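# Clip red and black test leads onto matching strips

## Task

Attach each lead's clip firmly onto the exposed metal of its own strip, red lead on the strip with the red sleeve and black lead on the strip with the black sleeve. Do not bend either strip, and keep both leads plugged in at their other ends.

## Robot and tools

ROBOT. Two arms, left_arm and right_arm, each with six joints in this fixed order: waist, shoulder, elbow, forearm roll, wrist pitch, wrist roll, followed by a parallel gripper. The left gripper has rigid fingers. The right gripper's fingers can fold: only the outer quarter of each pad, near the tip, grips at the requested force. Deeper in, a thin part may slip or be held loosely, and a fingertip pushed into a surface bends with little resistance. Cameras: cam_high (fixed, behind the arms), cam_left_wrist and cam_right_wrist, each 896x504.

FRAME. All hand positions, orientations and velocities are in the scene frame: origin at table-top height halfway between the nominal arm bases, +x pointing out over the table, +z up, left_arm on the +y side. Actual bases: left_arm at (+0.041, +0.535, 0) m, right_arm at (-0.028, -0.508, 0) m, both turned only slightly about z. Reported hand poses may be off by a few centimetres. In a gripper's own axes, the fingers point along +z and open and close along y. end_effector_position is the spot between the pads when closed; fingertips extend about 33 mm past it at small gaps and about 9 mm when wide open.

THE 18-NUMBER ROW. Every motion command uses rows of 18 numbers, all in [-1, 1]: left_arm's 6 joint values, its gripper position, force_limit and speed, then the same 9 for right_arm. Both arms must always be filled in. Joint values are scaled offsets, not poses: 1.0 equals 1.553 rad for waist and shoulder, 2.33 rad for elbow, 2.913 rad for the last three joints. They are added to the arm's Joint targets as they stood when the action (or move) began. Stated joint ranges: elbow -2.792 to 2.792 rad, all other joints -6.283 to 6.283 rad; asking more than 0.010 rad beyond a limit gets the action refused. Gripper numbers are absolute commands: position +1 = fully open (140 mm), about -0.8 = pads touching, -1 = close until blocked. force_limit from -1 (about 14 N) to +1 (about 58 N); speed from -1 (about 30 mm/s) to +1 (about 250 mm/s); a faster close squeezes harder. To leave a gripper unchanged, resend its last three numbers; 0 is itself a command.

TOOLS.
execute_actions(actions, cameras): actions is a list of actions; each action is a list of 1 to 15 rows, one per 1/30 s step, the last row held to fill 15 steps. Offsets in each action count from the targets at that action's start, so repeating an offset moves further. An empty list returns state and all images.
move(target, speed, blend, stop_force, zero, blocking, cameras): target is one row or up to 15 rows; every row's offsets count from the same Joint targets at the start of the move, not from the previous row. speed is rad/s for the joint with the longest way to go, 0.01 to 3.92, default 0.5, single value or one per target. blend in rad rounds corners of a list (0 means stop at each). stop_force in newtons (10 to 80, shared by both arms) ends an arm's path when it feels that much push; use it with a slow speed, omit it when backing away from a contact. zero (default true) re-zeroes the force reading first. blocking=false returns early, not allowed with stop_force. The result adds a move: line such as done, off_target, moving, held or fault.
wait(seconds 0 to 10), stop() brakes a running move, zoom_image(camera, region=[x0,y0,x1,y1] in image pixels, at most 504 by 504), clear_fault(arm), finished_scene(scene 1 or 2, irreversible).

RESULTS. Joint positions, velocities and Joint targets per arm in joint order (rad, rad/s); Joint targets are what the next offsets count from. object_status: 0 moving, 1 blocked while opening, 2 blocked while closing (a grip), 3 reached target or pads met. Confirm a grip by reading 2. position_measured is in counts: 3 open, about 75 = 100 mm, 139 = 60 mm, 200 = 20 mm, 230 closed. Also given: joint torques, external torque estimates, flange force along gripper axes (noisy, includes held weight), wrist depth grids of 7x7 cells in mm, and notices such as joint sent to its limit or joint command not followed (clearance check between arms).

TO AVOID. A torque fault (contact torque at the joint limits: 306, 306, 144, 40.5, 40.5, 40.5 N m) or a net outside force of 144 N stops an arm until clear_fault; arms are stiff, so aim only slightly past a contact. Do not let the arms, or a gripper and the other arm's fingers, press together. Do not drop clips, knock things off the table, strike fixed objects, bend the strips or pull the plugs out. Keep grips near the part's middle to limit twist, and avoid holding loads or stretched poses for long, which heats the motors.

Each tool is called by a JSON object that holds its "fn" and its "kwargs".

## Session

{"fn": "execute_actions", "kwargs": {"actions": []}}

Scene clock: 0.00 s.
left_arm: end_effector_position=(+0.8497, -0.2158, +0.1648) position_measured=3 object_status=3 end_effector_quat_wxyz=(-0.079, -0.611, +0.757, -0.218) | right_arm: end_effector_position=(+0.2210, -0.6605, +0.2069) position_measured=3 object_status=3 end_effector_quat_wxyz=(-0.369, +0.079, +0.913, -0.155)
Joint positions: left_arm=[-0.723 0.768 1.05 -0.288 0.932 2.769] | right_arm=[-0.263 0.066 2.155 -0.391 1.659 -1.512]
Joint velocities: within noise
Joint torques (N m): no reading
External joint torques (N m): no reading
Flange force (N): no reading
Wrist depth (mm): cam_left_wrist=[407 381 356 334 317 299 282 / 393 370 344 326 309 292 277 / 383 362 336 317 301 286 272 / 371 346 329 309 294 277 266 / - 110 320 302 289 133 259 / - 325 313 296 281 132 91 / - 324 304 289 276 263 -] | cam_right_wrist=[- 787 642 572 472 271 257 / - - 554 466 394 323 326 / 759 - 501 - 402 354 316 / 636 539 480 - - - - / - 121 - - 335 138 114 / - 105 - - - - 102 / - - - 329 - 280 -]
Joint targets: left_arm=[-0.723 0.768 1.050 -0.288 0.932 2.769] | right_arm=[-0.263 0.066 2.155 -0.391 1.659 -1.512]
Tool commands: left_gripper/position=+1.0 left_gripper/force_limit=+1.0 left_gripper/speed=+1.0 right_gripper/position=+1.0 right_gripper/force_limit=+1.0 right_gripper/speed=+1.0

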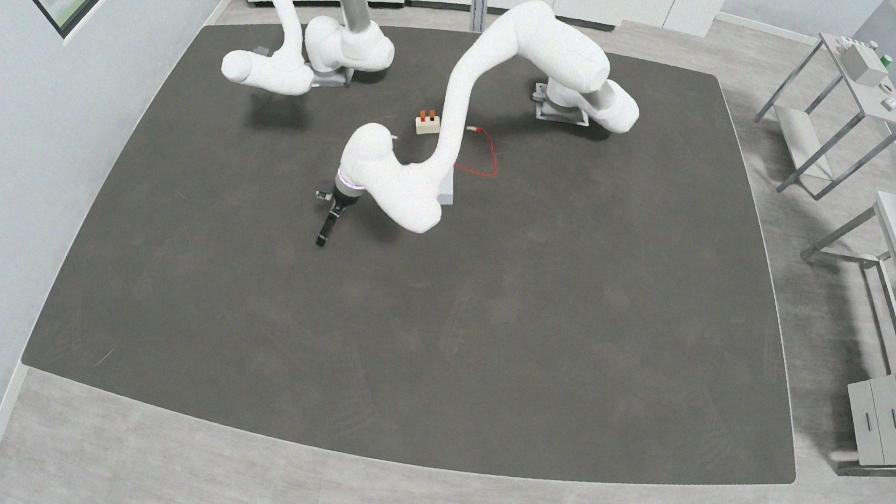

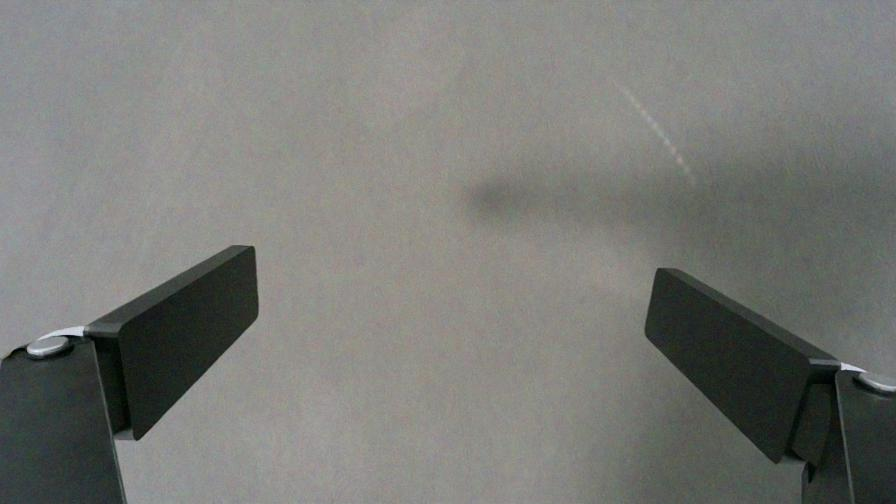

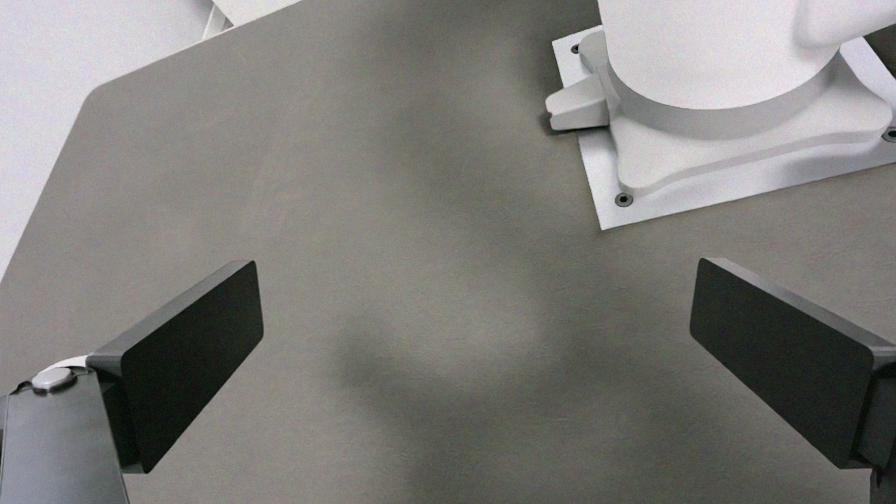

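{"fn": "zoom_image", "kwargs": {"camera": "cam_high", "region": [370, 80, 540, 230]}}

Scaled by 2.965 from the camera's 896x504 image, which has a finer 1280x720 frame.

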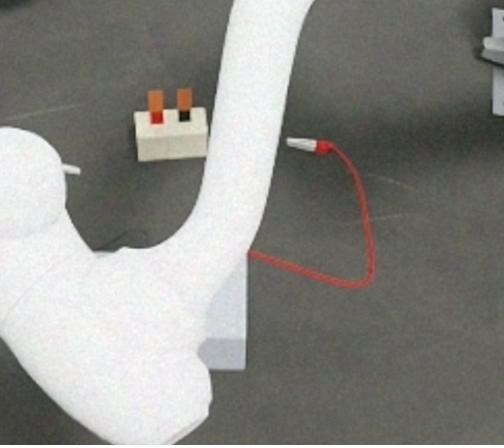

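{"fn": "move", "kwargs": {"target": [-0.1629, -0.5634, 0.2587, 0.0989, 0.2279, 0, 1, 1, 1, 0, 0, 0, 0, 0, 0, 1, 1, 1], "speed": 0.5, "cameras": ["all"]}}

Scene clock: 125.07 s.
left_arm: end_effector_position=(+0.3507, +0.1497, +0.4504) position_measured=3 object_status=3 end_effector_quat_wxyz=(+0.000, -0.470, +0.882, +0.000) | right_arm: end_effector_position=(+0.2210, -0.6605, +0.2069) position_measured=3 object_status=3 end_effector_quat_wxyz=(-0.369, +0.079, +0.913, -0.155)
Joint positions: left_arm=[-0.976 -0.107 1.653 0 1.596 2.769] | right_arm=[-0.263 0.066 2.155 -0.391 1.659 -1.512]
Joint torques (N m): left_arm=[2.5 -37.69 -39.68 4.25 0.23 0.37] | right_arm=[-1.62 -35.39 -29.39 2.63 2.2 -0.54]
External joint torques (N m): left_arm=[-2.49 6.65 -2.61 0.04 -0.26 -0.37] | right_arm=[1.7 -2.98 -1.96 -0.22 -0.33 0.53]
Flange force (N): left_arm=[9.8 -11.8 -4.6] | right_arm=[4.1 2.2 -3.5]
Wrist depth (mm): cam_left_wrist=[526 522 524 521 532 533 537 / 538 535 538 547 549 560 565 / 561 507 564 575 589 580 580 / 610 141 601 587 605 598 569 / - 110 - - 630 133 427 / - 112 647 665 631 115 91 / - 665 682 690 729 511 -] | cam_right_wrist=[- 2318 670 530 338 271 256 / - 691 - 501 396 322 325 / - - 535 - - 355 324 / - - - - - 334 306 / - 122 - 398 357 138 114 / - 105 - 384 - 304 102 / - - 377 - 307 - 94]
Joint targets: left_arm=[-0.976 -0.107 1.653 0.000 1.596 2.769] | right_arm=[-0.263 0.066 2.155 -0.391 1.659 -1.512]
move: done
camera_calibration:
cam_left_wrist: T_world_to_cam=[[-0.861338, 0.507844, 0.0138352, 0.226741], [0.493688, 0.830282, 0.258656, -0.393489], [0.11987, 0.229621, -0.96587, 0.504038], [0, 0, 0, 1]] pos_world=[0.329143, 0.0958204, 0.585476]

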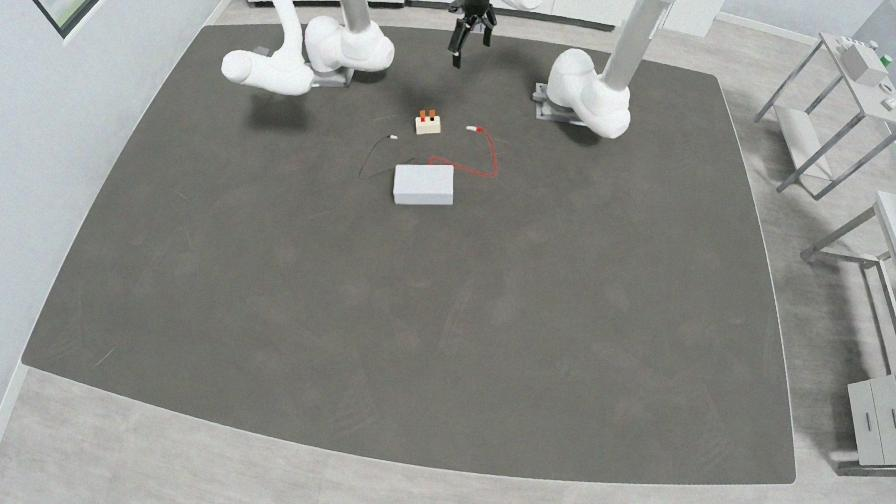

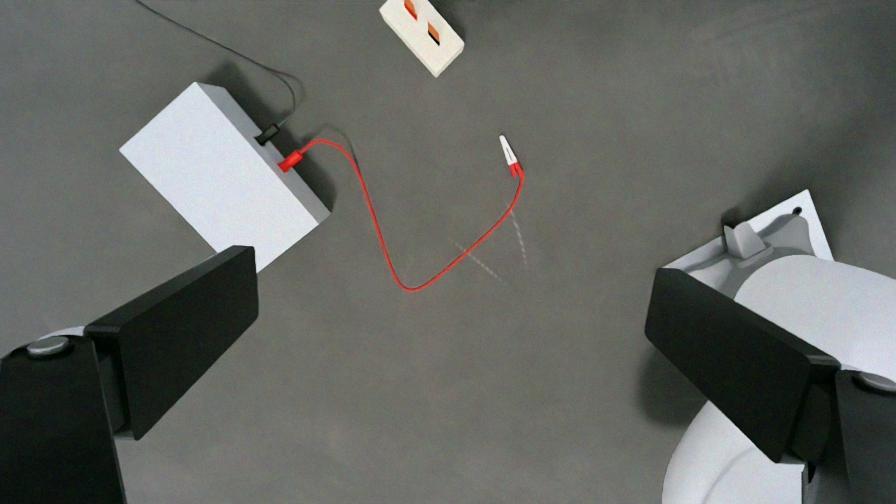

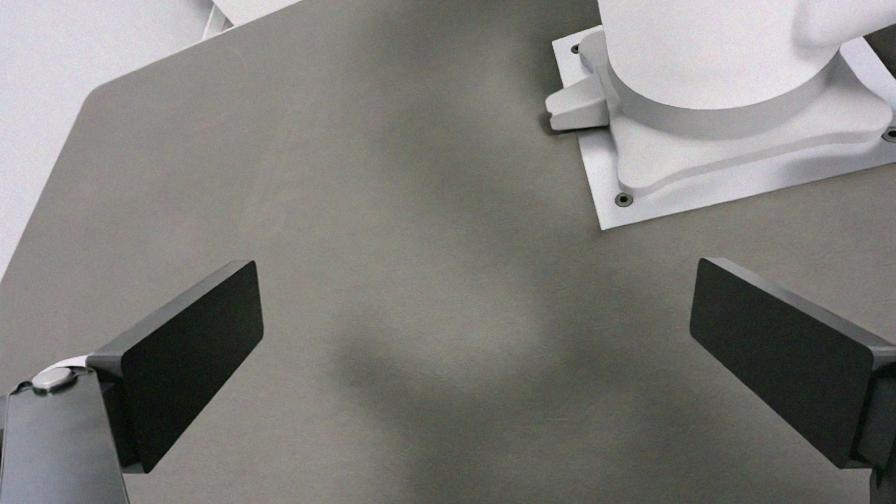

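{"fn": "zoom_image", "kwargs": {"camera": "cam_high", "region": [340, 90, 520, 220]}}

{"fn": "zoom_image", "kwargs": {"camera": "cam_left_wrist", "region": [340, 0, 600, 200]}}

{"fn": "zoom_image", "kwargs": {"camera": "cam_left_wrist", "region": [130, 60, 380, 260]}}

Scaled by 2.800 from the camera's 896x504 image, which has a finer 1280x720 frame.

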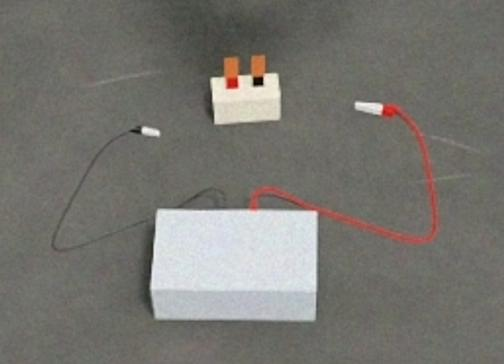

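Scaled by 1.938 from the camera's 896x504 image, which has a finer 1280x720 frame.

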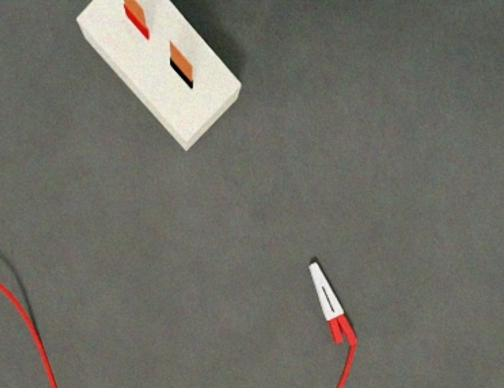

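Scaled by 2.016 from the camera's 896x504 image, which has a finer 1280x720 frame.

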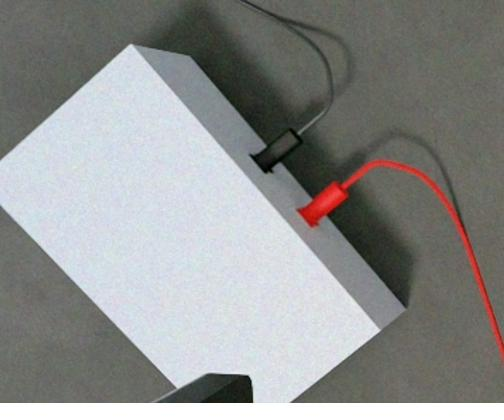

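{"fn": "move", "kwargs": {"target": [-0.0882, -0.0151, 0.2064, 0, -0.1572, -0.25, 1, 1, 1, 0, 0, 0, 0, 0, 0, 1, 1, 1], "speed": 0.5, "cameras": ["cam_left_wrist"]}}

{"fn": "zoom_image", "kwargs": {"camera": "cam_left_wrist", "region": [330, 60, 560, 320]}}

Scene clock: 286.97 s.
left_arm: end_effector_position=(+0.2654, +0.1696, +0.2005) position_measured=3 object_status=3 end_effector_quat_wxyz=(+0.000, +0.707, -0.707, +0.000) | right_arm: end_effector_position=(+0.2210, -0.6605, +0.2069) position_measured=3 object_status=3 end_effector_quat_wxyz=(-0.369, +0.079, +0.913, -0.155)
Joint positions: left_arm=[-1.113 -0.13 2.134 0 1.138 2.041] | right_arm=[-0.263 0.066 2.155 -0.391 1.659 -1.512]
Joint torques (N m): left_arm=[1.74 -31.34 -36.21 3.94 0.07 0.41] | right_arm=[-1.82 -35.53 -29.52 2.6 2.16 -0.57]
External joint torques (N m): left_arm=[-1.71 6.34 -2.3 -0.01 -0.12 -0.41] | right_arm=[1.77 -2.7 -1.67 -0.21 -0.29 0.56]
Flange force (N): left_arm=[14.5 -3.1 2.4] | right_arm=[3.9 2.6 -3.2]
Wrist depth (mm): cam_left_wrist=[274 300 300 302 304 305 307 / 304 311 316 313 317 318 320 / 322 324 327 327 331 333 335 / 337 333 341 345 347 347 351 / - 110 358 358 362 133 367 / - 371 377 378 386 124 91 / - 396 402 400 401 403 -] | cam_right_wrist=[1926 - 736 556 367 272 257 / - - - 489 402 324 325 / - 660 - 465 - 349 - / 604 519 446 - 364 346 - / - 121 427 383 347 138 108 / - 105 393 350 - - 102 / - - 351 334 - 274 -]
Joint targets: left_arm=[-1.113 -0.130 2.134 0.000 1.138 2.041] | right_arm=[-0.263 0.066 2.155 -0.391 1.659 -1.512]
move: done
camera_calibration:
cam_left_wrist: T_world_to_cam=[[-0.998217, -0.0581108, 0.0136097, 0.279018], [-0.0526387, 0.964674, 0.258133, -0.180977], [-0.0281293, 0.256956, -0.966014, 0.302956], [0, 0, 0, 1]] pos_world=[0.277516, 0.112952, 0.335578]
Images, in order (width x height): cam_left_wrist 896x504.

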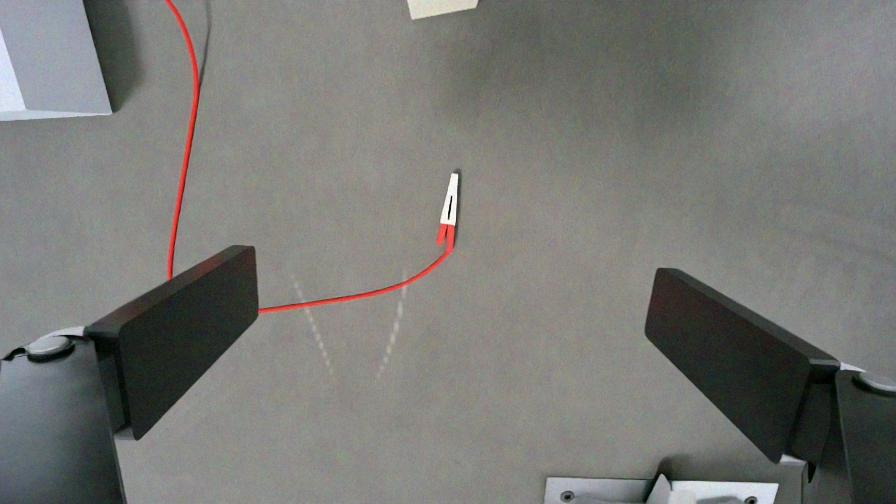

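Scaled by 1.938 from the camera's 896x504 image, which has a finer 1280x720 frame.

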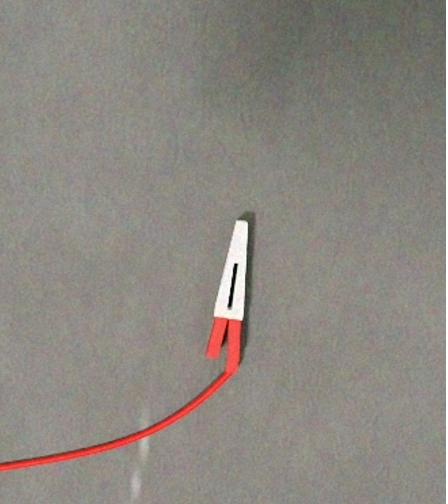

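{"fn": "move", "kwargs": {"target": [0.0232, 0.0393, 0.067, 0, -0.0746, 0.0393, -0.443, -1, 0, 0, 0, 0, 0, 0, 0, 1, 1, 1], "speed": 0.3, "cameras": ["cam_left_wrist"]}}

{"fn": "zoom_image", "kwargs": {"camera": "cam_left_wrist", "region": [300, 100, 600, 400]}}

Scene clock: 360.03 s.
left_arm: end_effector_position=(+0.2664, +0.1995, +0.1004) position_measured=185 object_status=3 end_effector_quat_wxyz=(+0.000, -0.679, +0.734, +0.000) | right_arm: end_effector_position=(+0.2210, -0.6605, +0.2069) position_measured=3 object_status=3 end_effector_quat_wxyz=(-0.369, +0.079, +0.913, -0.155)
Joint positions: left_arm=[-1.077 -0.069 2.29 0 0.921 2.155] | right_arm=[-0.263 0.066 2.155 -0.391 1.659 -1.512]
Joint torques (N m): left_arm=[2.72 -32.59 -30.98 3.44 0.05 0.41] | right_arm=[-1.9 -35.44 -29.51 2.64 2.19 -0.55]
External joint torques (N m): left_arm=[-2.71 6.04 -2.77 0 -0.1 -0.41] | right_arm=[1.98 -2.61 -1.72 -0.24 -0.33 0.53]
Flange force (N): left_arm=[15.8 -2.6 5.1] | right_arm=[3.6 2.9 -3.4]
Wrist depth (mm): cam_left_wrist=[207 209 210 212 213 215 216 / 216 218 219 221 222 224 225 / 225 228 229 230 233 234 235 / 236 239 240 239 242 245 246 / 248 247 96 248 115 255 259 / 257 - - 267 75 96 270 / - - - 281 - 73 64] | cam_right_wrist=[1819 - 653 - 327 271 257 / 1845 648 556 490 390 324 327 / 730 601 541 451 397 354 319 / - - 461 440 385 - 305 / - 122 435 - - 137 108 / - 105 396 - 312 291 102 / - - 363 320 306 281 94]
Joint targets: left_arm=[-1.077 -0.069 2.290 0.000 0.920 2.155] | right_arm=[-0.263 0.066 2.155 -0.391 1.659 -1.512]
move: done
camera_calibration:
cam_left_wrist: T_world_to_cam=[[-0.999704, 0.020186, 0.0135466, 0.267878], [0.0229991, 0.965864, 0.258028, -0.204282], [-0.00787562, 0.258263, -0.966043, 0.192949], [0, 0, 0, 1]] pos_world=[0.274017, 0.14207, 0.235479]
Images, in order (width x height): cam_left_wrist 896x504.

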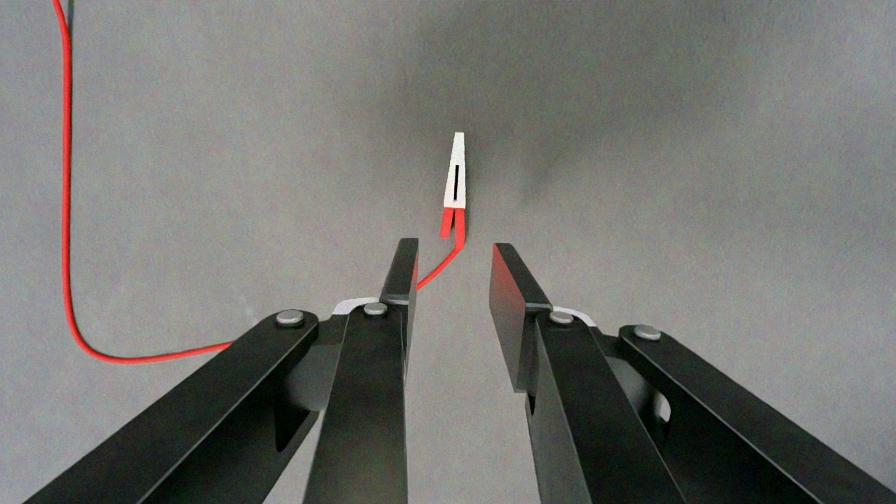

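Scaled by 1.680 from the camera's 896x504 image, which has a finer 1280x720 frame.

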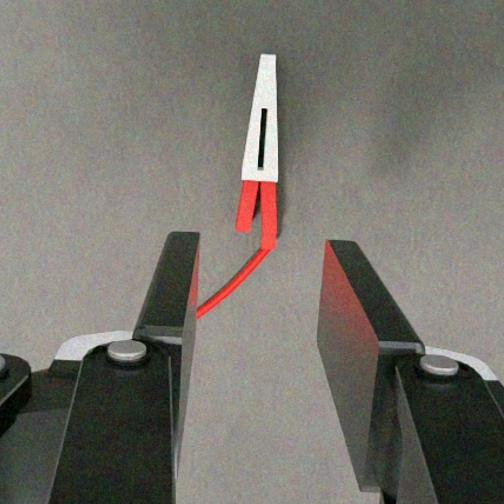

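{"fn": "move", "kwargs": {"target": [-0.0026, 0.053, 0.0222, 0, -0.046, -0.0014, -0.443, -1, 0, 0, 0, 0, 0, 0, 0, 1, 1, 1], "speed": 0.15, "cameras": ["cam_left_wrist"]}}

{"fn": "zoom_image", "kwargs": {"camera": "cam_left_wrist", "region": [350, 120, 570, 340]}}

Scene clock: 407.77 s.
left_arm: end_effector_position=(+0.2659, +0.1970, +0.0453) position_measured=185 object_status=3 end_effector_quat_wxyz=(+0.000, -0.679, +0.734, +0.000) | right_arm: end_effector_position=(+0.2210, -0.6605, +0.2069) position_measured=3 object_status=3 end_effector_quat_wxyz=(-0.369, +0.079, +0.913, -0.155)
Joint positions: left_arm=[-1.081 0.013 2.342 0 0.787 2.151] | right_arm=[-0.263 0.066 2.155 -0.391 1.659 -1.512]
Joint torques (N m): left_arm=[2.35 -37.7 -27.25 3.03 0.41 0.34] | right_arm=[-1.8 -35.47 -29.35 2.66 2.21 -0.54]
External joint torques (N m): left_arm=[-2.28 5.98 -2.82 0.03 -0.46 -0.34] | right_arm=[1.85 -2.67 -1.94 -0.25 -0.34 0.53]
Flange force (N): left_arm=[14.7 -3.3 8.1] | right_arm=[3.6 2.5 -3.6]
Wrist depth (mm): cam_left_wrist=[160 160 161 162 164 164 165 / 166 167 167 169 170 171 173 / 174 174 175 176 178 179 180 / 181 182 183 181 186 187 189 / 190 189 95 190 114 196 198 / 197 - - 203 75 88 209 / - - - 215 - 73 67] | cam_right_wrist=[- 2298 634 554 429 271 257 / - 712 - 454 400 322 326 / - - - 434 398 354 319 / - 539 440 - 380 - 311 / - 122 429 - 362 138 108 / - 105 - - 321 - 102 / - 400 - 327 301 - -]
Joint targets: left_arm=[-1.081 0.013 2.342 0.000 0.786 2.151] | right_arm=[-0.263 0.066 2.155 -0.391 1.659 -1.512]
move: done
camera_calibration:
cam_left_wrist: T_world_to_cam=[[-0.999704, 0.0201573, 0.0136442, 0.268158], [0.0229974, 0.965839, 0.258119, -0.187774], [-0.00797514, 0.258356, -0.966017, 0.140442], [0, 0, 0, 1]] pos_world=[0.273517, 0.13967, 0.180478]
Images, in order (width x height): cam_left_wrist 896x504.

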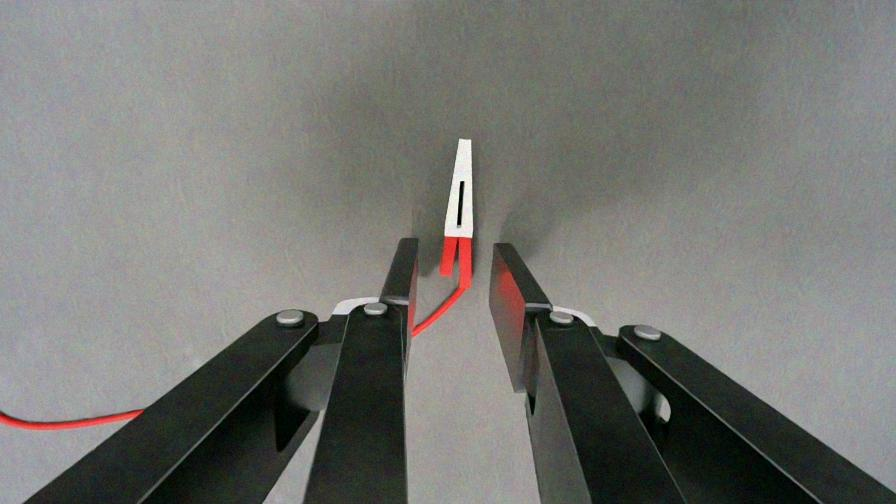

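Scaled by 2.291 from the camera's 896x504 image, which has a finer 1280x720 frame.

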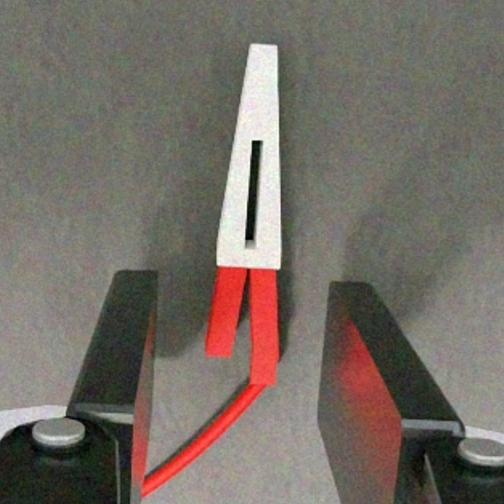

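{"fn": "move", "kwargs": {"target": [0.00186, 0.01304, 0.00763, 0, -0.01288, 0.00098, -0.443, -1, 0, 0, 0, 0, 0, 0, 0, 1, 1, 1], "speed": 0.01, "stop_force": 12, "cameras": ["cam_left_wrist"]}}

{"fn": "zoom_image", "kwargs": {"camera": "cam_left_wrist", "region": [350, 120, 570, 340]}}

Scene clock: 454.33 s.
left_arm: end_effector_position=(+0.2656, +0.1994, +0.0338) position_measured=185 object_status=3 end_effector_quat_wxyz=(+0.000, -0.679, +0.734, +0.000) | right_arm: end_effector_position=(+0.2210, -0.6605, +0.2069) position_measured=3 object_status=3 end_effector_quat_wxyz=(-0.369, +0.079, +0.913, -0.155)
Joint positions: left_arm=[-1.079 0.028 2.355 0 0.758 2.153] | right_arm=[-0.263 0.066 2.155 -0.391 1.659 -1.512]
Joint torques (N m): left_arm=[2.13 -27.27 -19.82 2.85 -1.8 0.37] | right_arm=[-1.64 -35.43 -29.52 2.63 2.19 -0.54]
External joint torques (N m): left_arm=[-2.12 -4.86 -9.29 0.12 1.75 -0.37] | right_arm=[1.63 -2.92 -1.88 -0.23 -0.32 0.52]
Flange force (N): left_arm=[9.5 0.4 -20.6] | right_arm=[4.1 2.1 -3.3]
Wrist depth (mm): cam_left_wrist=[149 150 151 152 152 154 155 / 155 156 157 158 159 160 162 / 162 163 164 165 166 167 169 / 169 170 172 170 173 176 177 / 177 178 96 178 114 184 186 / 184 69 - 191 75 88 195 / - - - 201 - 73 203] | cam_right_wrist=[1985 - 684 - 427 271 257 / 784 645 554 504 385 323 326 / 722 - 522 455 373 352 334 / - 523 475 420 365 339 294 / - 122 427 - 337 138 114 / - 105 - - - - 102 / - 411 - 334 299 - -]
Joint targets: left_arm=[-1.079 0.028 2.355 0.000 0.758 2.153] | right_arm=[-0.263 0.066 2.155 -0.391 1.659 -1.512]
move: contact (left_arm)
camera_calibration:
cam_left_wrist: T_world_to_cam=[[-0.999701, 0.0202222, 0.0137721, 0.268037], [0.0230948, 0.965782, 0.258326, -0.187075], [-0.00807696, 0.258567, -0.96596, 0.128724], [0, 0, 0, 1]] pos_world=[0.273317, 0.14197, 0.168977]
Images, in order (width x height): cam_left_wrist 896x504.

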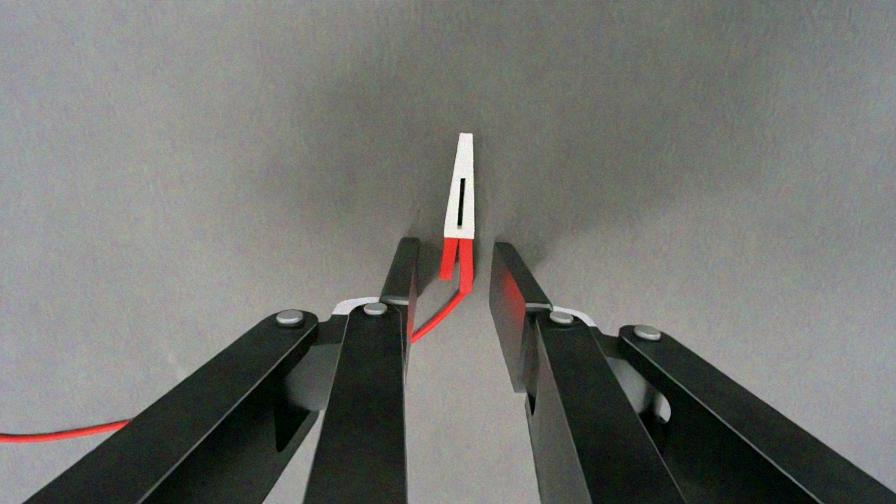

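Scaled by 2.291 from the camera's 896x504 image, which has a finer 1280x720 frame.

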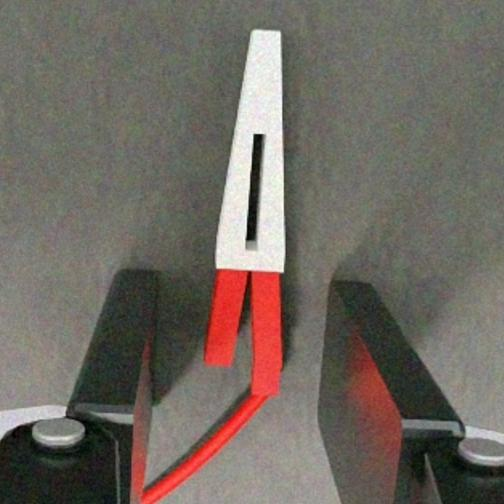

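{"fn": "move", "kwargs": {"target": [0, -0.00181, -0.00064, 0, 0.00148, 0, -0.443, -1, 0, 0, 0, 0, 0, 0, 0, 1, 1, 1], "speed": 0.02}}

{"fn": "move", "kwargs": {"target": [0, 0, 0, 0, 0, 0, -1, -1, -1, 0, 0, 0, 0, 0, 0, 1, 1, 1], "cameras": ["cam_left_wrist"]}}

{"fn": "zoom_image", "kwargs": {"camera": "cam_left_wrist", "region": [350, 120, 570, 340]}}

Scene clock: 482.87 s.
left_arm: end_effector_position=(+0.2656, +0.1994, +0.0355) position_measured=185 object_status=3 end_effector_quat_wxyz=(+0.000, -0.679, +0.734, +0.000) | right_arm: end_effector_position=(+0.2210, -0.6605, +0.2069) position_measured=3 object_status=3 end_effector_quat_wxyz=(-0.369, +0.079, +0.913, -0.155)
Joint positions: left_arm=[-1.079 0.026 2.354 0 0.762 2.153] | right_arm=[-0.263 0.066 2.155 -0.391 1.659 -1.512]
Joint torques (N m): left_arm=[2.52 -37.64 -26.46 2.94 0.03 0.34] | right_arm=[-1.71 -35.31 -29.39 2.63 2.18 -0.55]
External joint torques (N m): left_arm=[-2.49 5.73 -2.7 0.03 -0.08 -0.34] | right_arm=[1.79 -2.99 -1.9 -0.22 -0.3 0.53]
Flange force (N): left_arm=[14.4 -2.5 7.2] | right_arm=[4.3 2.4 -3.5]
Wrist depth (mm): cam_left_wrist=[150 151 152 153 154 155 156 / 157 158 159 160 161 162 163 / 164 164 165 167 168 169 171 / 171 172 173 171 174 177 179 / 179 179 96 179 114 186 188 / 186 69 - 193 75 88 197 / - - - 203 - 73 204] | cam_right_wrist=[- 2220 650 - 362 272 257 / 1648 - - - 398 314 326 / - - 500 - 404 336 - / 591 - 475 - - 342 306 / - 122 - - 339 137 108 / - 105 395 348 - 298 102 / - 400 - 325 318 - 97]
Joint targets: left_arm=[-1.079 0.026 2.354 0.000 0.762 2.153] | right_arm=[-0.263 0.066 2.155 -0.391 1.659 -1.512]
move: done

Scene clock: 483.87 s.
left_arm: end_effector_position=(+0.2656, +0.1994, +0.0355) position_measured=217 object_status=2 end_effector_quat_wxyz=(+0.000, -0.679, +0.734, +0.000) | right_arm: end_effector_position=(+0.2210, -0.6605, +0.2069) position_measured=3 object_status=3 end_effector_quat_wxyz=(-0.369, +0.079, +0.913, -0.155)
Joint positions: left_arm=[-1.079 0.026 2.354 0 0.762 2.153] | right_arm=[-0.263 0.066 2.155 -0.391 1.659 -1.512]
Joint torques (N m): left_arm=[2.24 -38.45 -26.35 2.92 0.13 0.39] | right_arm=[-1.76 -35.43 -29.34 2.68 2.17 -0.52]
External joint torques (N m): left_arm=[-2.18 6.32 -2.83 0.05 -0.17 -0.39] | right_arm=[1.9 -3.08 -1.96 -0.27 -0.29 0.5]
Flange force (N): left_arm=[15.0 -3.7 8.4] | right_arm=[4.4 2.4 -3.6]
Wrist depth (mm): cam_left_wrist=[150 151 152 153 154 155 156 / 157 158 157 160 161 162 163 / 164 164 165 167 168 169 171 / 171 173 173 171 176 178 179 / 179 180 178 102 105 186 188 / 188 69 79 - 83 192 198 / - - - - - 68 206] | cam_right_wrist=[- 816 - 557 419 271 257 / - 726 - - 395 323 325 / 712 - 509 - 374 352 346 / - 524 480 409 - - - / 574 122 427 390 348 138 114 / - 105 390 362 - 298 102 / - 396 381 - - - 97]
Joint targets: left_arm=[-1.079 0.026 2.354 0.000 0.762 2.153] | right_arm=[-0.263 0.066 2.155 -0.391 1.659 -1.512]
move: done
camera_calibration:
cam_left_wrist: T_world_to_cam=[[-0.999701, 0.0202222, 0.0137721, 0.268014], [0.0230948, 0.965782, 0.258326, -0.187514], [-0.00807696, 0.258567, -0.96596, 0.130366], [0, 0, 0, 1]] pos_world=[0.273317, 0.14197, 0.170677]
Images, in order (width x height): cam_left_wrist 896x504.

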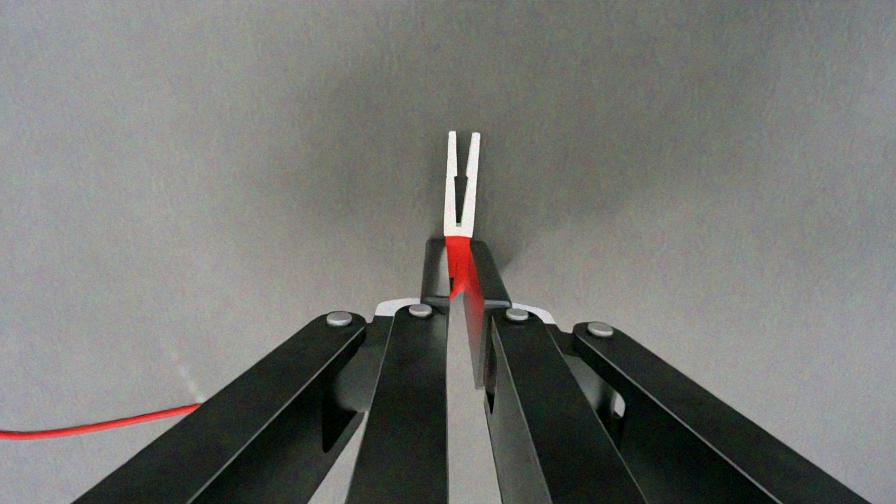

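Scaled by 2.291 from the camera's 896x504 image, which has a finer 1280x720 frame.

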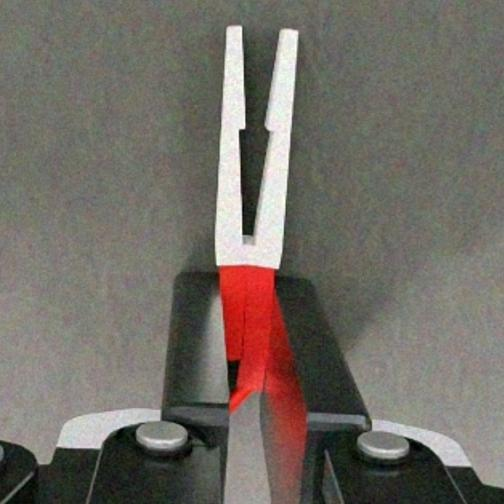

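{"fn": "move", "kwargs": {"target": [0, -0.0994, -0.0518, 0, 0.0943, 0, -1, -1, -1, 0, 0, 0, 0, 0, 0, 1, 1, 1], "speed": 0.2, "cameras": ["cam_left_wrist", "cam_high"]}}

{"fn": "zoom_image", "kwargs": {"camera": "cam_left_wrist", "region": [350, 120, 570, 340]}}

{"fn": "zoom_image", "kwargs": {"camera": "cam_high", "region": [380, 90, 520, 210]}}

Scene clock: 596.60 s.
left_arm: end_effector_position=(+0.2656, +0.1995, +0.1506) position_measured=217 object_status=2 end_effector_quat_wxyz=(+0.000, -0.679, +0.734, +0.000) | right_arm: end_effector_position=(+0.2210, -0.6605, +0.2069) position_measured=3 object_status=3 end_effector_quat_wxyz=(-0.369, +0.079, +0.913, -0.155)
Joint positions: left_arm=[-1.079 -0.129 2.233 0 1.037 2.153] | right_arm=[-0.263 0.066 2.155 -0.391 1.659 -1.512]
Joint torques (N m): left_arm=[2.35 -28.94 -33.4 3.68 0.17 0.45] | right_arm=[-1.69 -35.51 -29.52 2.63 2.2 -0.55]
External joint torques (N m): left_arm=[-2.34 5.89 -3.04 0.03 -0.22 -0.45] | right_arm=[1.89 -3.09 -1.69 -0.22 -0.32 0.53]
Flange force (N): left_arm=[15.6 -3.4 3.0] | right_arm=[4.6 2.7 -3.1]
Wrist depth (mm): cam_left_wrist=[252 253 254 257 259 260 262 / 262 265 266 268 270 270 273 / 274 275 278 278 281 284 286 / 287 288 290 286 297 298 299 / 301 301 299 100 303 312 314 / 315 - 79 - 83 325 330 / - - - - - 68 344] | cam_right_wrist=[2015 2201 634 550 366 271 256 / - - 561 493 394 323 325 / - - - 430 - 354 321 / 655 - - 416 - 149 - / - 122 - - - 137 108 / - 113 - - 319 295 103 / - 393 357 - 308 - 97]
Joint targets: left_arm=[-1.079 -0.129 2.233 0.000 1.037 2.153] | right_arm=[-0.263 0.066 2.155 -0.391 1.659 -1.512]
move: done
camera_calibration:
cam_left_wrist: T_world_to_cam=[[-0.999707, 0.0200897, 0.0135197, 0.26642], [0.0228992, 0.965865, 0.25803, -0.217217], [-0.00787446, 0.258264, -0.966042, 0.241534], [0, 0, 0, 1]] pos_world=[0.273217, 0.14207, 0.285779]
Images, in order (width x height): cam_high 896x504, cam_left_wrist 896x504.

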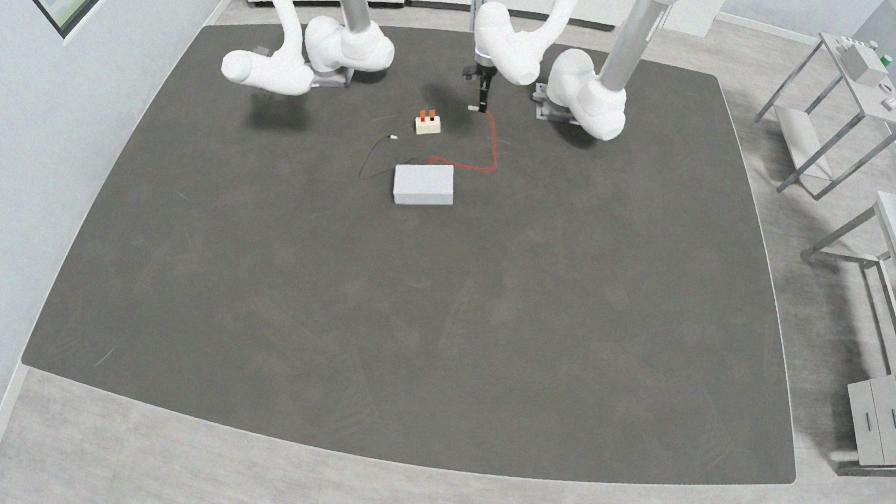

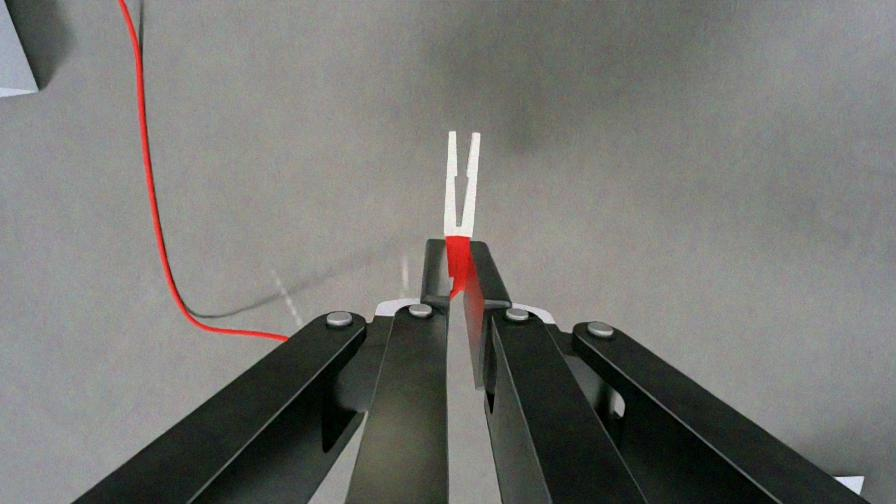

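Scaled by 2.291 from the camera's 896x504 image, which has a finer 1280x720 frame.

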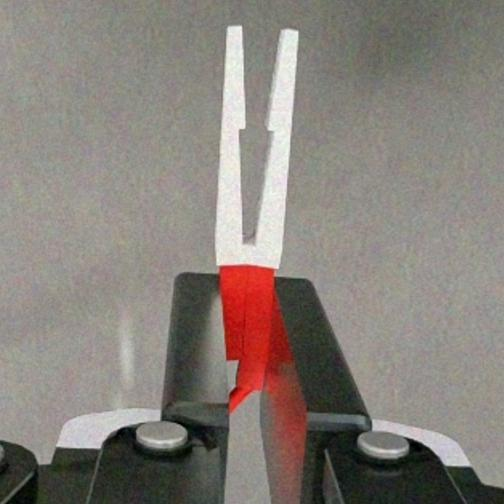

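Scaled by 3.600 from the camera's 896x504 image, which has a finer 1280x720 frame.

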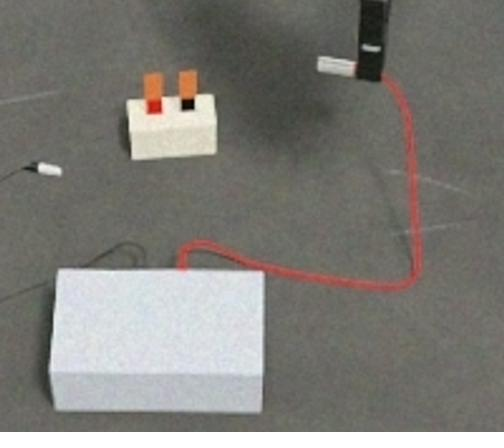

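{"fn": "move", "kwargs": {"target": [0, 0, 0, 0, 0, 0, -1, -1, -1, 0.5861, -0.1246, -0.0514, 0.1342, -0.1459, 0.7515, -0.443, -1, 0], "speed": 0.6, "cameras": ["cam_right_wrist", "cam_high"]}}

{"fn": "zoom_image", "kwargs": {"camera": "cam_high", "region": [340, 70, 540, 210]}}

Scene clock: 712.40 s.
left_arm: end_effector_position=(+0.2656, +0.1995, +0.1507) position_measured=217 object_status=2 end_effector_quat_wxyz=(+0.000, -0.679, +0.734, +0.000) | right_arm: end_effector_position=(+0.2998, -0.1989, +0.2505) position_measured=185 object_status=3 end_effector_quat_wxyz=(+0.000, +0.706, +0.708, +0.000)
Joint positions: left_arm=[-1.079 -0.129 2.233 0 1.037 2.153] | right_arm=[0.648 -0.128 2.035 0 1.234 0.677]
Joint torques (N m): left_arm=[2.21 -29.22 -33.83 3.68 0.11 0.37] | right_arm=[-1.02 -24.2 -38.23 4.3 0.29 -0.59]
External joint torques (N m): left_arm=[-2.18 6.12 -2.59 0.04 -0.15 -0.37] | right_arm=[1.04 -2.84 -2.21 -0.11 -0.33 0.59]
Flange force (N): left_arm=[15.0 -3.8 3.6] | right_arm=[1.8 -3.4 -4.1]
Wrist depth (mm): cam_left_wrist=[252 254 254 257 259 260 261 / 263 264 266 268 270 272 273 / 275 275 278 278 279 284 286 / 287 293 292 287 296 297 296 / 301 303 300 100 302 312 317 / 316 - 79 - 83 325 329 / - - - - - 68 345] | cam_right_wrist=[359 - - 357 - - - / - - 369 - 360 - - / 387 - 388 384 - - - / 403 - 391 - 399 396 404 / - - - 110 111 404 421 / 440 78 87 - - - 445 / - - - 461 - - -]
Joint targets: left_arm=[-1.079 -0.129 2.233 0.000 1.037 2.153] | right_arm=[0.648 -0.128 2.035 0.000 1.234 0.677]
move: done
camera_calibration:
cam_right_wrist: T_world_to_cam=[[0.999895, -0.0140292, -0.00364475, -0.292699], [-0.0124799, -0.96113, 0.275815, -0.240225], [-0.00737253, -0.275741, -0.961204, 0.330496], [0, 0, 0, 1]] pos_world=[0.292107, -0.143862, 0.382865]
Images, in order (width x height): cam_high 896x504, cam_right_wrist 896x504.

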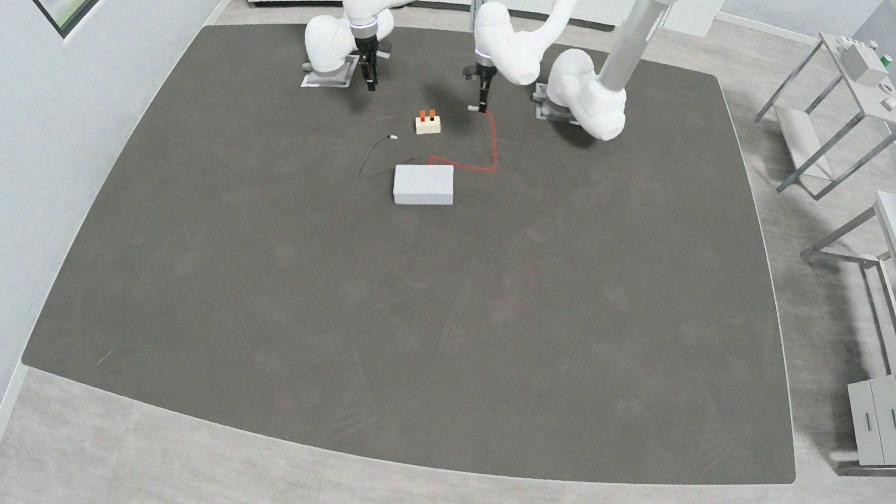

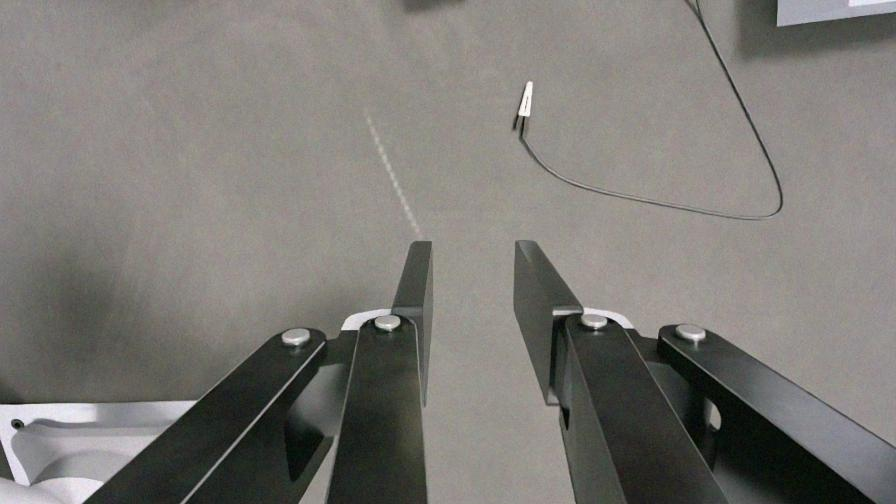

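Scaled by 2.520 from the camera's 896x504 image, which has a finer 1280x720 frame.

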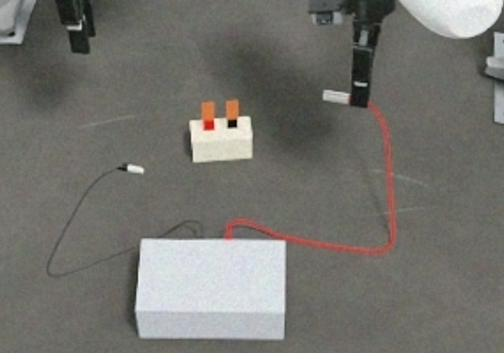

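{"fn": "move", "kwargs": {"target": [0, 0, 0, 0, 0, 0, -1, -1, -1, 0, 0.15064, 0.03199, 0, -0.10593, 0.05098, -0.443, -1, 0], "speed": 0.3, "cameras": ["cam_right_wrist"]}}

{"fn": "zoom_image", "kwargs": {"camera": "cam_right_wrist", "region": [380, 120, 580, 320]}}

Scene clock: 776.23 s.
left_arm: end_effector_position=(+0.2656, +0.1995, +0.1507) position_measured=217 object_status=2 end_effector_quat_wxyz=(+0.000, -0.679, +0.734, +0.000) | right_arm: end_effector_position=(+0.3494, -0.1588, +0.1005) position_measured=185 object_status=3 end_effector_quat_wxyz=(+0.000, +0.757, +0.653, +0.000)
Joint positions: left_arm=[-1.079 -0.129 2.233 0 1.037 2.153] | right_arm=[0.648 0.106 2.109 0 0.926 0.825]
Joint torques (N m): left_arm=[2.02 -29.59 -33.68 3.66 0.1 0.37] | right_arm=[-1.77 -40.28 -31.81 3.7 0.53 -0.57]
External joint torques (N m): left_arm=[-1.97 6.37 -2.76 0.06 -0.14 -0.37] | right_arm=[1.78 -5.13 -2.44 -0.17 -0.58 0.57]
Flange force (N): left_arm=[15.3 -4.7 3.6] | right_arm=[0.3 -5.6 -6.9]
Wrist depth (mm): cam_left_wrist=[252 254 256 257 258 260 263 / 263 264 267 266 270 271 273 / 274 276 278 278 282 284 286 / 287 289 292 165 295 297 300 / 301 302 300 100 302 313 315 / 316 - 79 - 83 325 331 / - - - - - 68 345] | cam_right_wrist=[217 216 217 - - 216 216 / - 227 224 - 226 - 224 / - 236 234 - 235 236 235 / 245 246 245 243 242 245 242 / 254 254 251 117 111 253 251 / 264 78 87 265 - - - / - - - 279 - - -]
Joint targets: left_arm=[-1.079 -0.129 2.233 0.000 1.037 2.153] | right_arm=[0.648 0.106 2.109 0.000 0.926 0.825]
move: done
camera_calibration:
cam_right_wrist: T_world_to_cam=[[0.986808, -0.161855, -0.00362296, -0.361166], [-0.154592, -0.948698, 0.275813, -0.108093], [-0.0480788, -0.271614, -0.961204, 0.212608], [0, 0, 0, 1]] pos_world=[0.349913, -0.103257, 0.232865]
Images, in order (width x height): cam_right_wrist 896x504.

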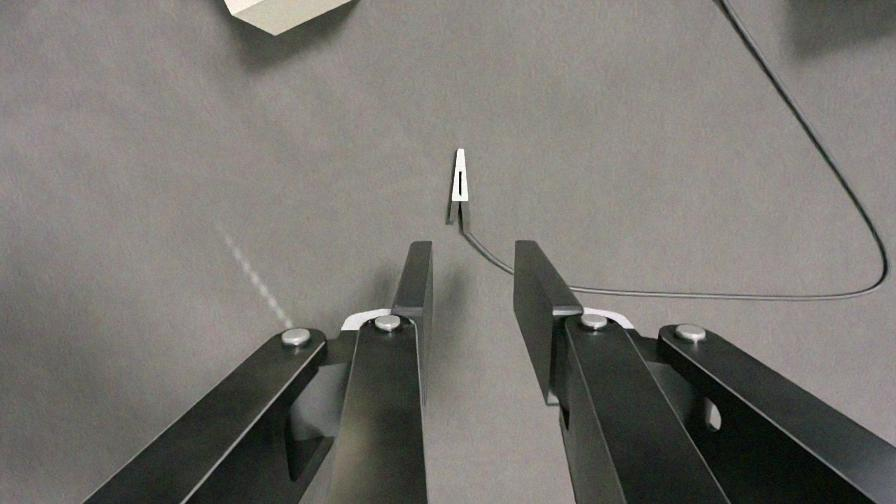

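Scaled by 2.520 from the camera's 896x504 image, which has a finer 1280x720 frame.

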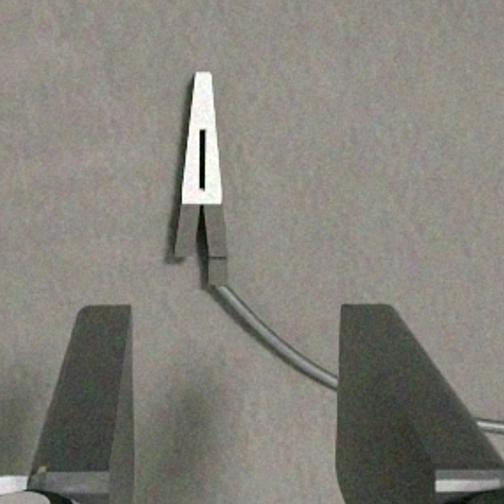

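{"fn": "move", "kwargs": {"target": [0, 0, 0, 0, 0, 0, -1, -1, -1, -0.05453, -0.01096, 0.04812, 0, -0.03264, -0.02909, -1, -1, 0], "speed": 0.2, "cameras": ["cam_right_wrist"]}}

Scene clock: 810.40 s.
left_arm: end_effector_position=(+0.2656, +0.1995, +0.1507) position_measured=217 object_status=2 end_effector_quat_wxyz=(+0.000, -0.679, +0.734, +0.000) | right_arm: end_effector_position=(+0.3408, -0.2168, +0.0606) position_measured=233 object_status=3 end_effector_quat_wxyz=(+0.000, +0.757, +0.653, +0.000)
Joint positions: left_arm=[-1.079 -0.129 2.233 0 1.037 2.153] | right_arm=[0.563 0.089 2.221 0 0.831 0.741]
Joint torques (N m): left_arm=[2 -29.59 -33.75 3.72 0.14 0.36] | right_arm=[-3.1 -38.28 -29.89 3.44 0.28 -0.87]
External joint torques (N m): left_arm=[-1.98 6.54 -2.68 0 -0.19 -0.36] | right_arm=[3.22 -2.88 -1.82 -0.17 -0.33 0.87]
Flange force (N): left_arm=[15.4 -4.8 4.0] | right_arm=[5.5 -6.8 -4.8]
Wrist depth (mm): cam_left_wrist=[253 254 255 256 258 259 261 / 263 264 269 268 271 272 272 / 274 275 278 277 281 - 286 / 287 286 292 286 295 297 299 / 300 302 298 100 303 313 318 / 316 - 79 - 82 325 326 / - - - - - 68 344] | cam_right_wrist=[182 180 178 178 181 180 180 / 187 187 187 187 187 187 187 / - 195 195 192 195 194 194 / 203 203 203 199 197 203 202 / 212 213 211 111 106 - 210 / 222 - 82 73 86 76 221 / - - - - - 77 -]
Joint targets: left_arm=[-1.079 -0.129 2.233 0.000 1.037 2.153] | right_arm=[0.563 0.089 2.221 0.000 0.830 0.741]
move: done
camera_calibration:
cam_right_wrist: T_world_to_cam=[[0.986808, -0.161855, -0.00362296, -0.362211], [-0.154592, -0.948698, 0.275813, -0.153442], [-0.0480788, -0.271614, -0.961204, 0.158089], [0, 0, 0, 1]] pos_world=[0.341313, -0.161257, 0.192965]
Images, in order (width x height): cam_right_wrist 896x504.

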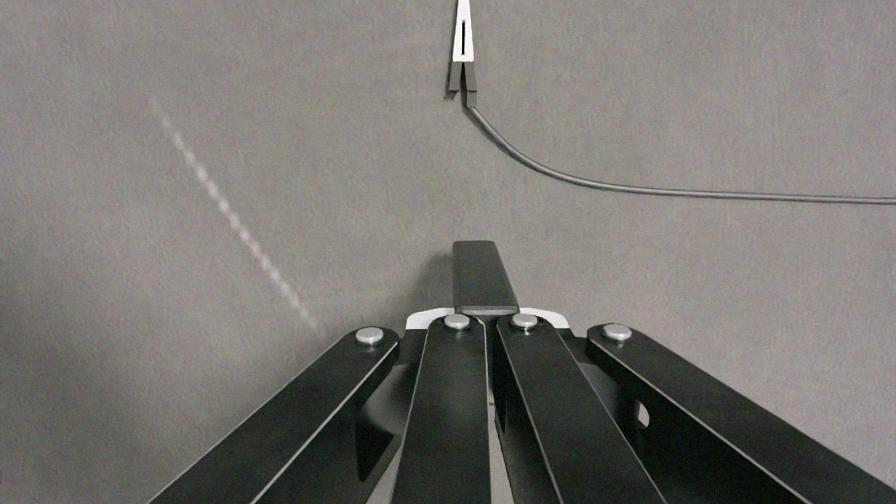

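{"fn": "move", "kwargs": {"target": [0, 0, 0, 0, 0, 0, -1, -1, -1, 0, 0.02972, 0.01129, 0, -0.02487, 0, -1, -1, 0], "speed": 0.01, "stop_force": 10}}

Scene clock: 827.30 s.
left_arm: end_effector_position=(+0.2656, +0.1995, +0.1507) position_measured=217 object_status=2 end_effector_quat_wxyz=(+0.000, -0.679, +0.734, +0.000) | right_arm: end_effector_position=(+0.3410, -0.2168, +0.0338) position_measured=233 object_status=3 end_effector_quat_wxyz=(+0.000, +0.757, +0.653, +0.000)
Joint positions: left_arm=[-1.079 -0.129 2.233 0 1.037 2.153] | right_arm=[0.563 0.128 2.243 0 0.77 0.741]
Joint torques (N m): left_arm=[2.08 -29.47 -33.85 3.64 0.13 0.42] | right_arm=[-2.02 -29.13 -22.21 3.13 -1.43 -0.55]
External joint torques (N m): left_arm=[-2.06 6.34 -2.62 0.08 -0.17 -0.42] | right_arm=[2.06 -14.09 -7.69 -0.03 1.38 0.55]
Flange force (N): left_arm=[15.3 -4.2 3.8] | right_arm=[-0.7 -8.3 -30.1]
Wrist depth (mm): cam_left_wrist=[253 254 255 257 258 261 263 / 264 265 267 267 270 271 273 / 275 276 277 278 282 283 285 / 286 289 291 287 295 297 299 / 300 300 299 100 304 312 314 / 317 - 79 - 83 325 330 / - - - - - 68 343] | cam_right_wrist=[- 155 155 153 155 155 155 / 162 162 160 161 161 161 160 / 167 169 168 168 167 168 165 / 177 173 175 172 175 175 - / 182 185 182 110 123 182 183 / 193 189 82 73 86 76 191 / - - - - - 77 -]
Joint targets: left_arm=[-1.079 -0.129 2.233 0.000 1.037 2.153] | right_arm=[0.563 0.128 2.243 0.000 0.770 0.741]
move: contact (right_arm); right_arm: the wrist pitch is farthest, 0.013 rad from its target


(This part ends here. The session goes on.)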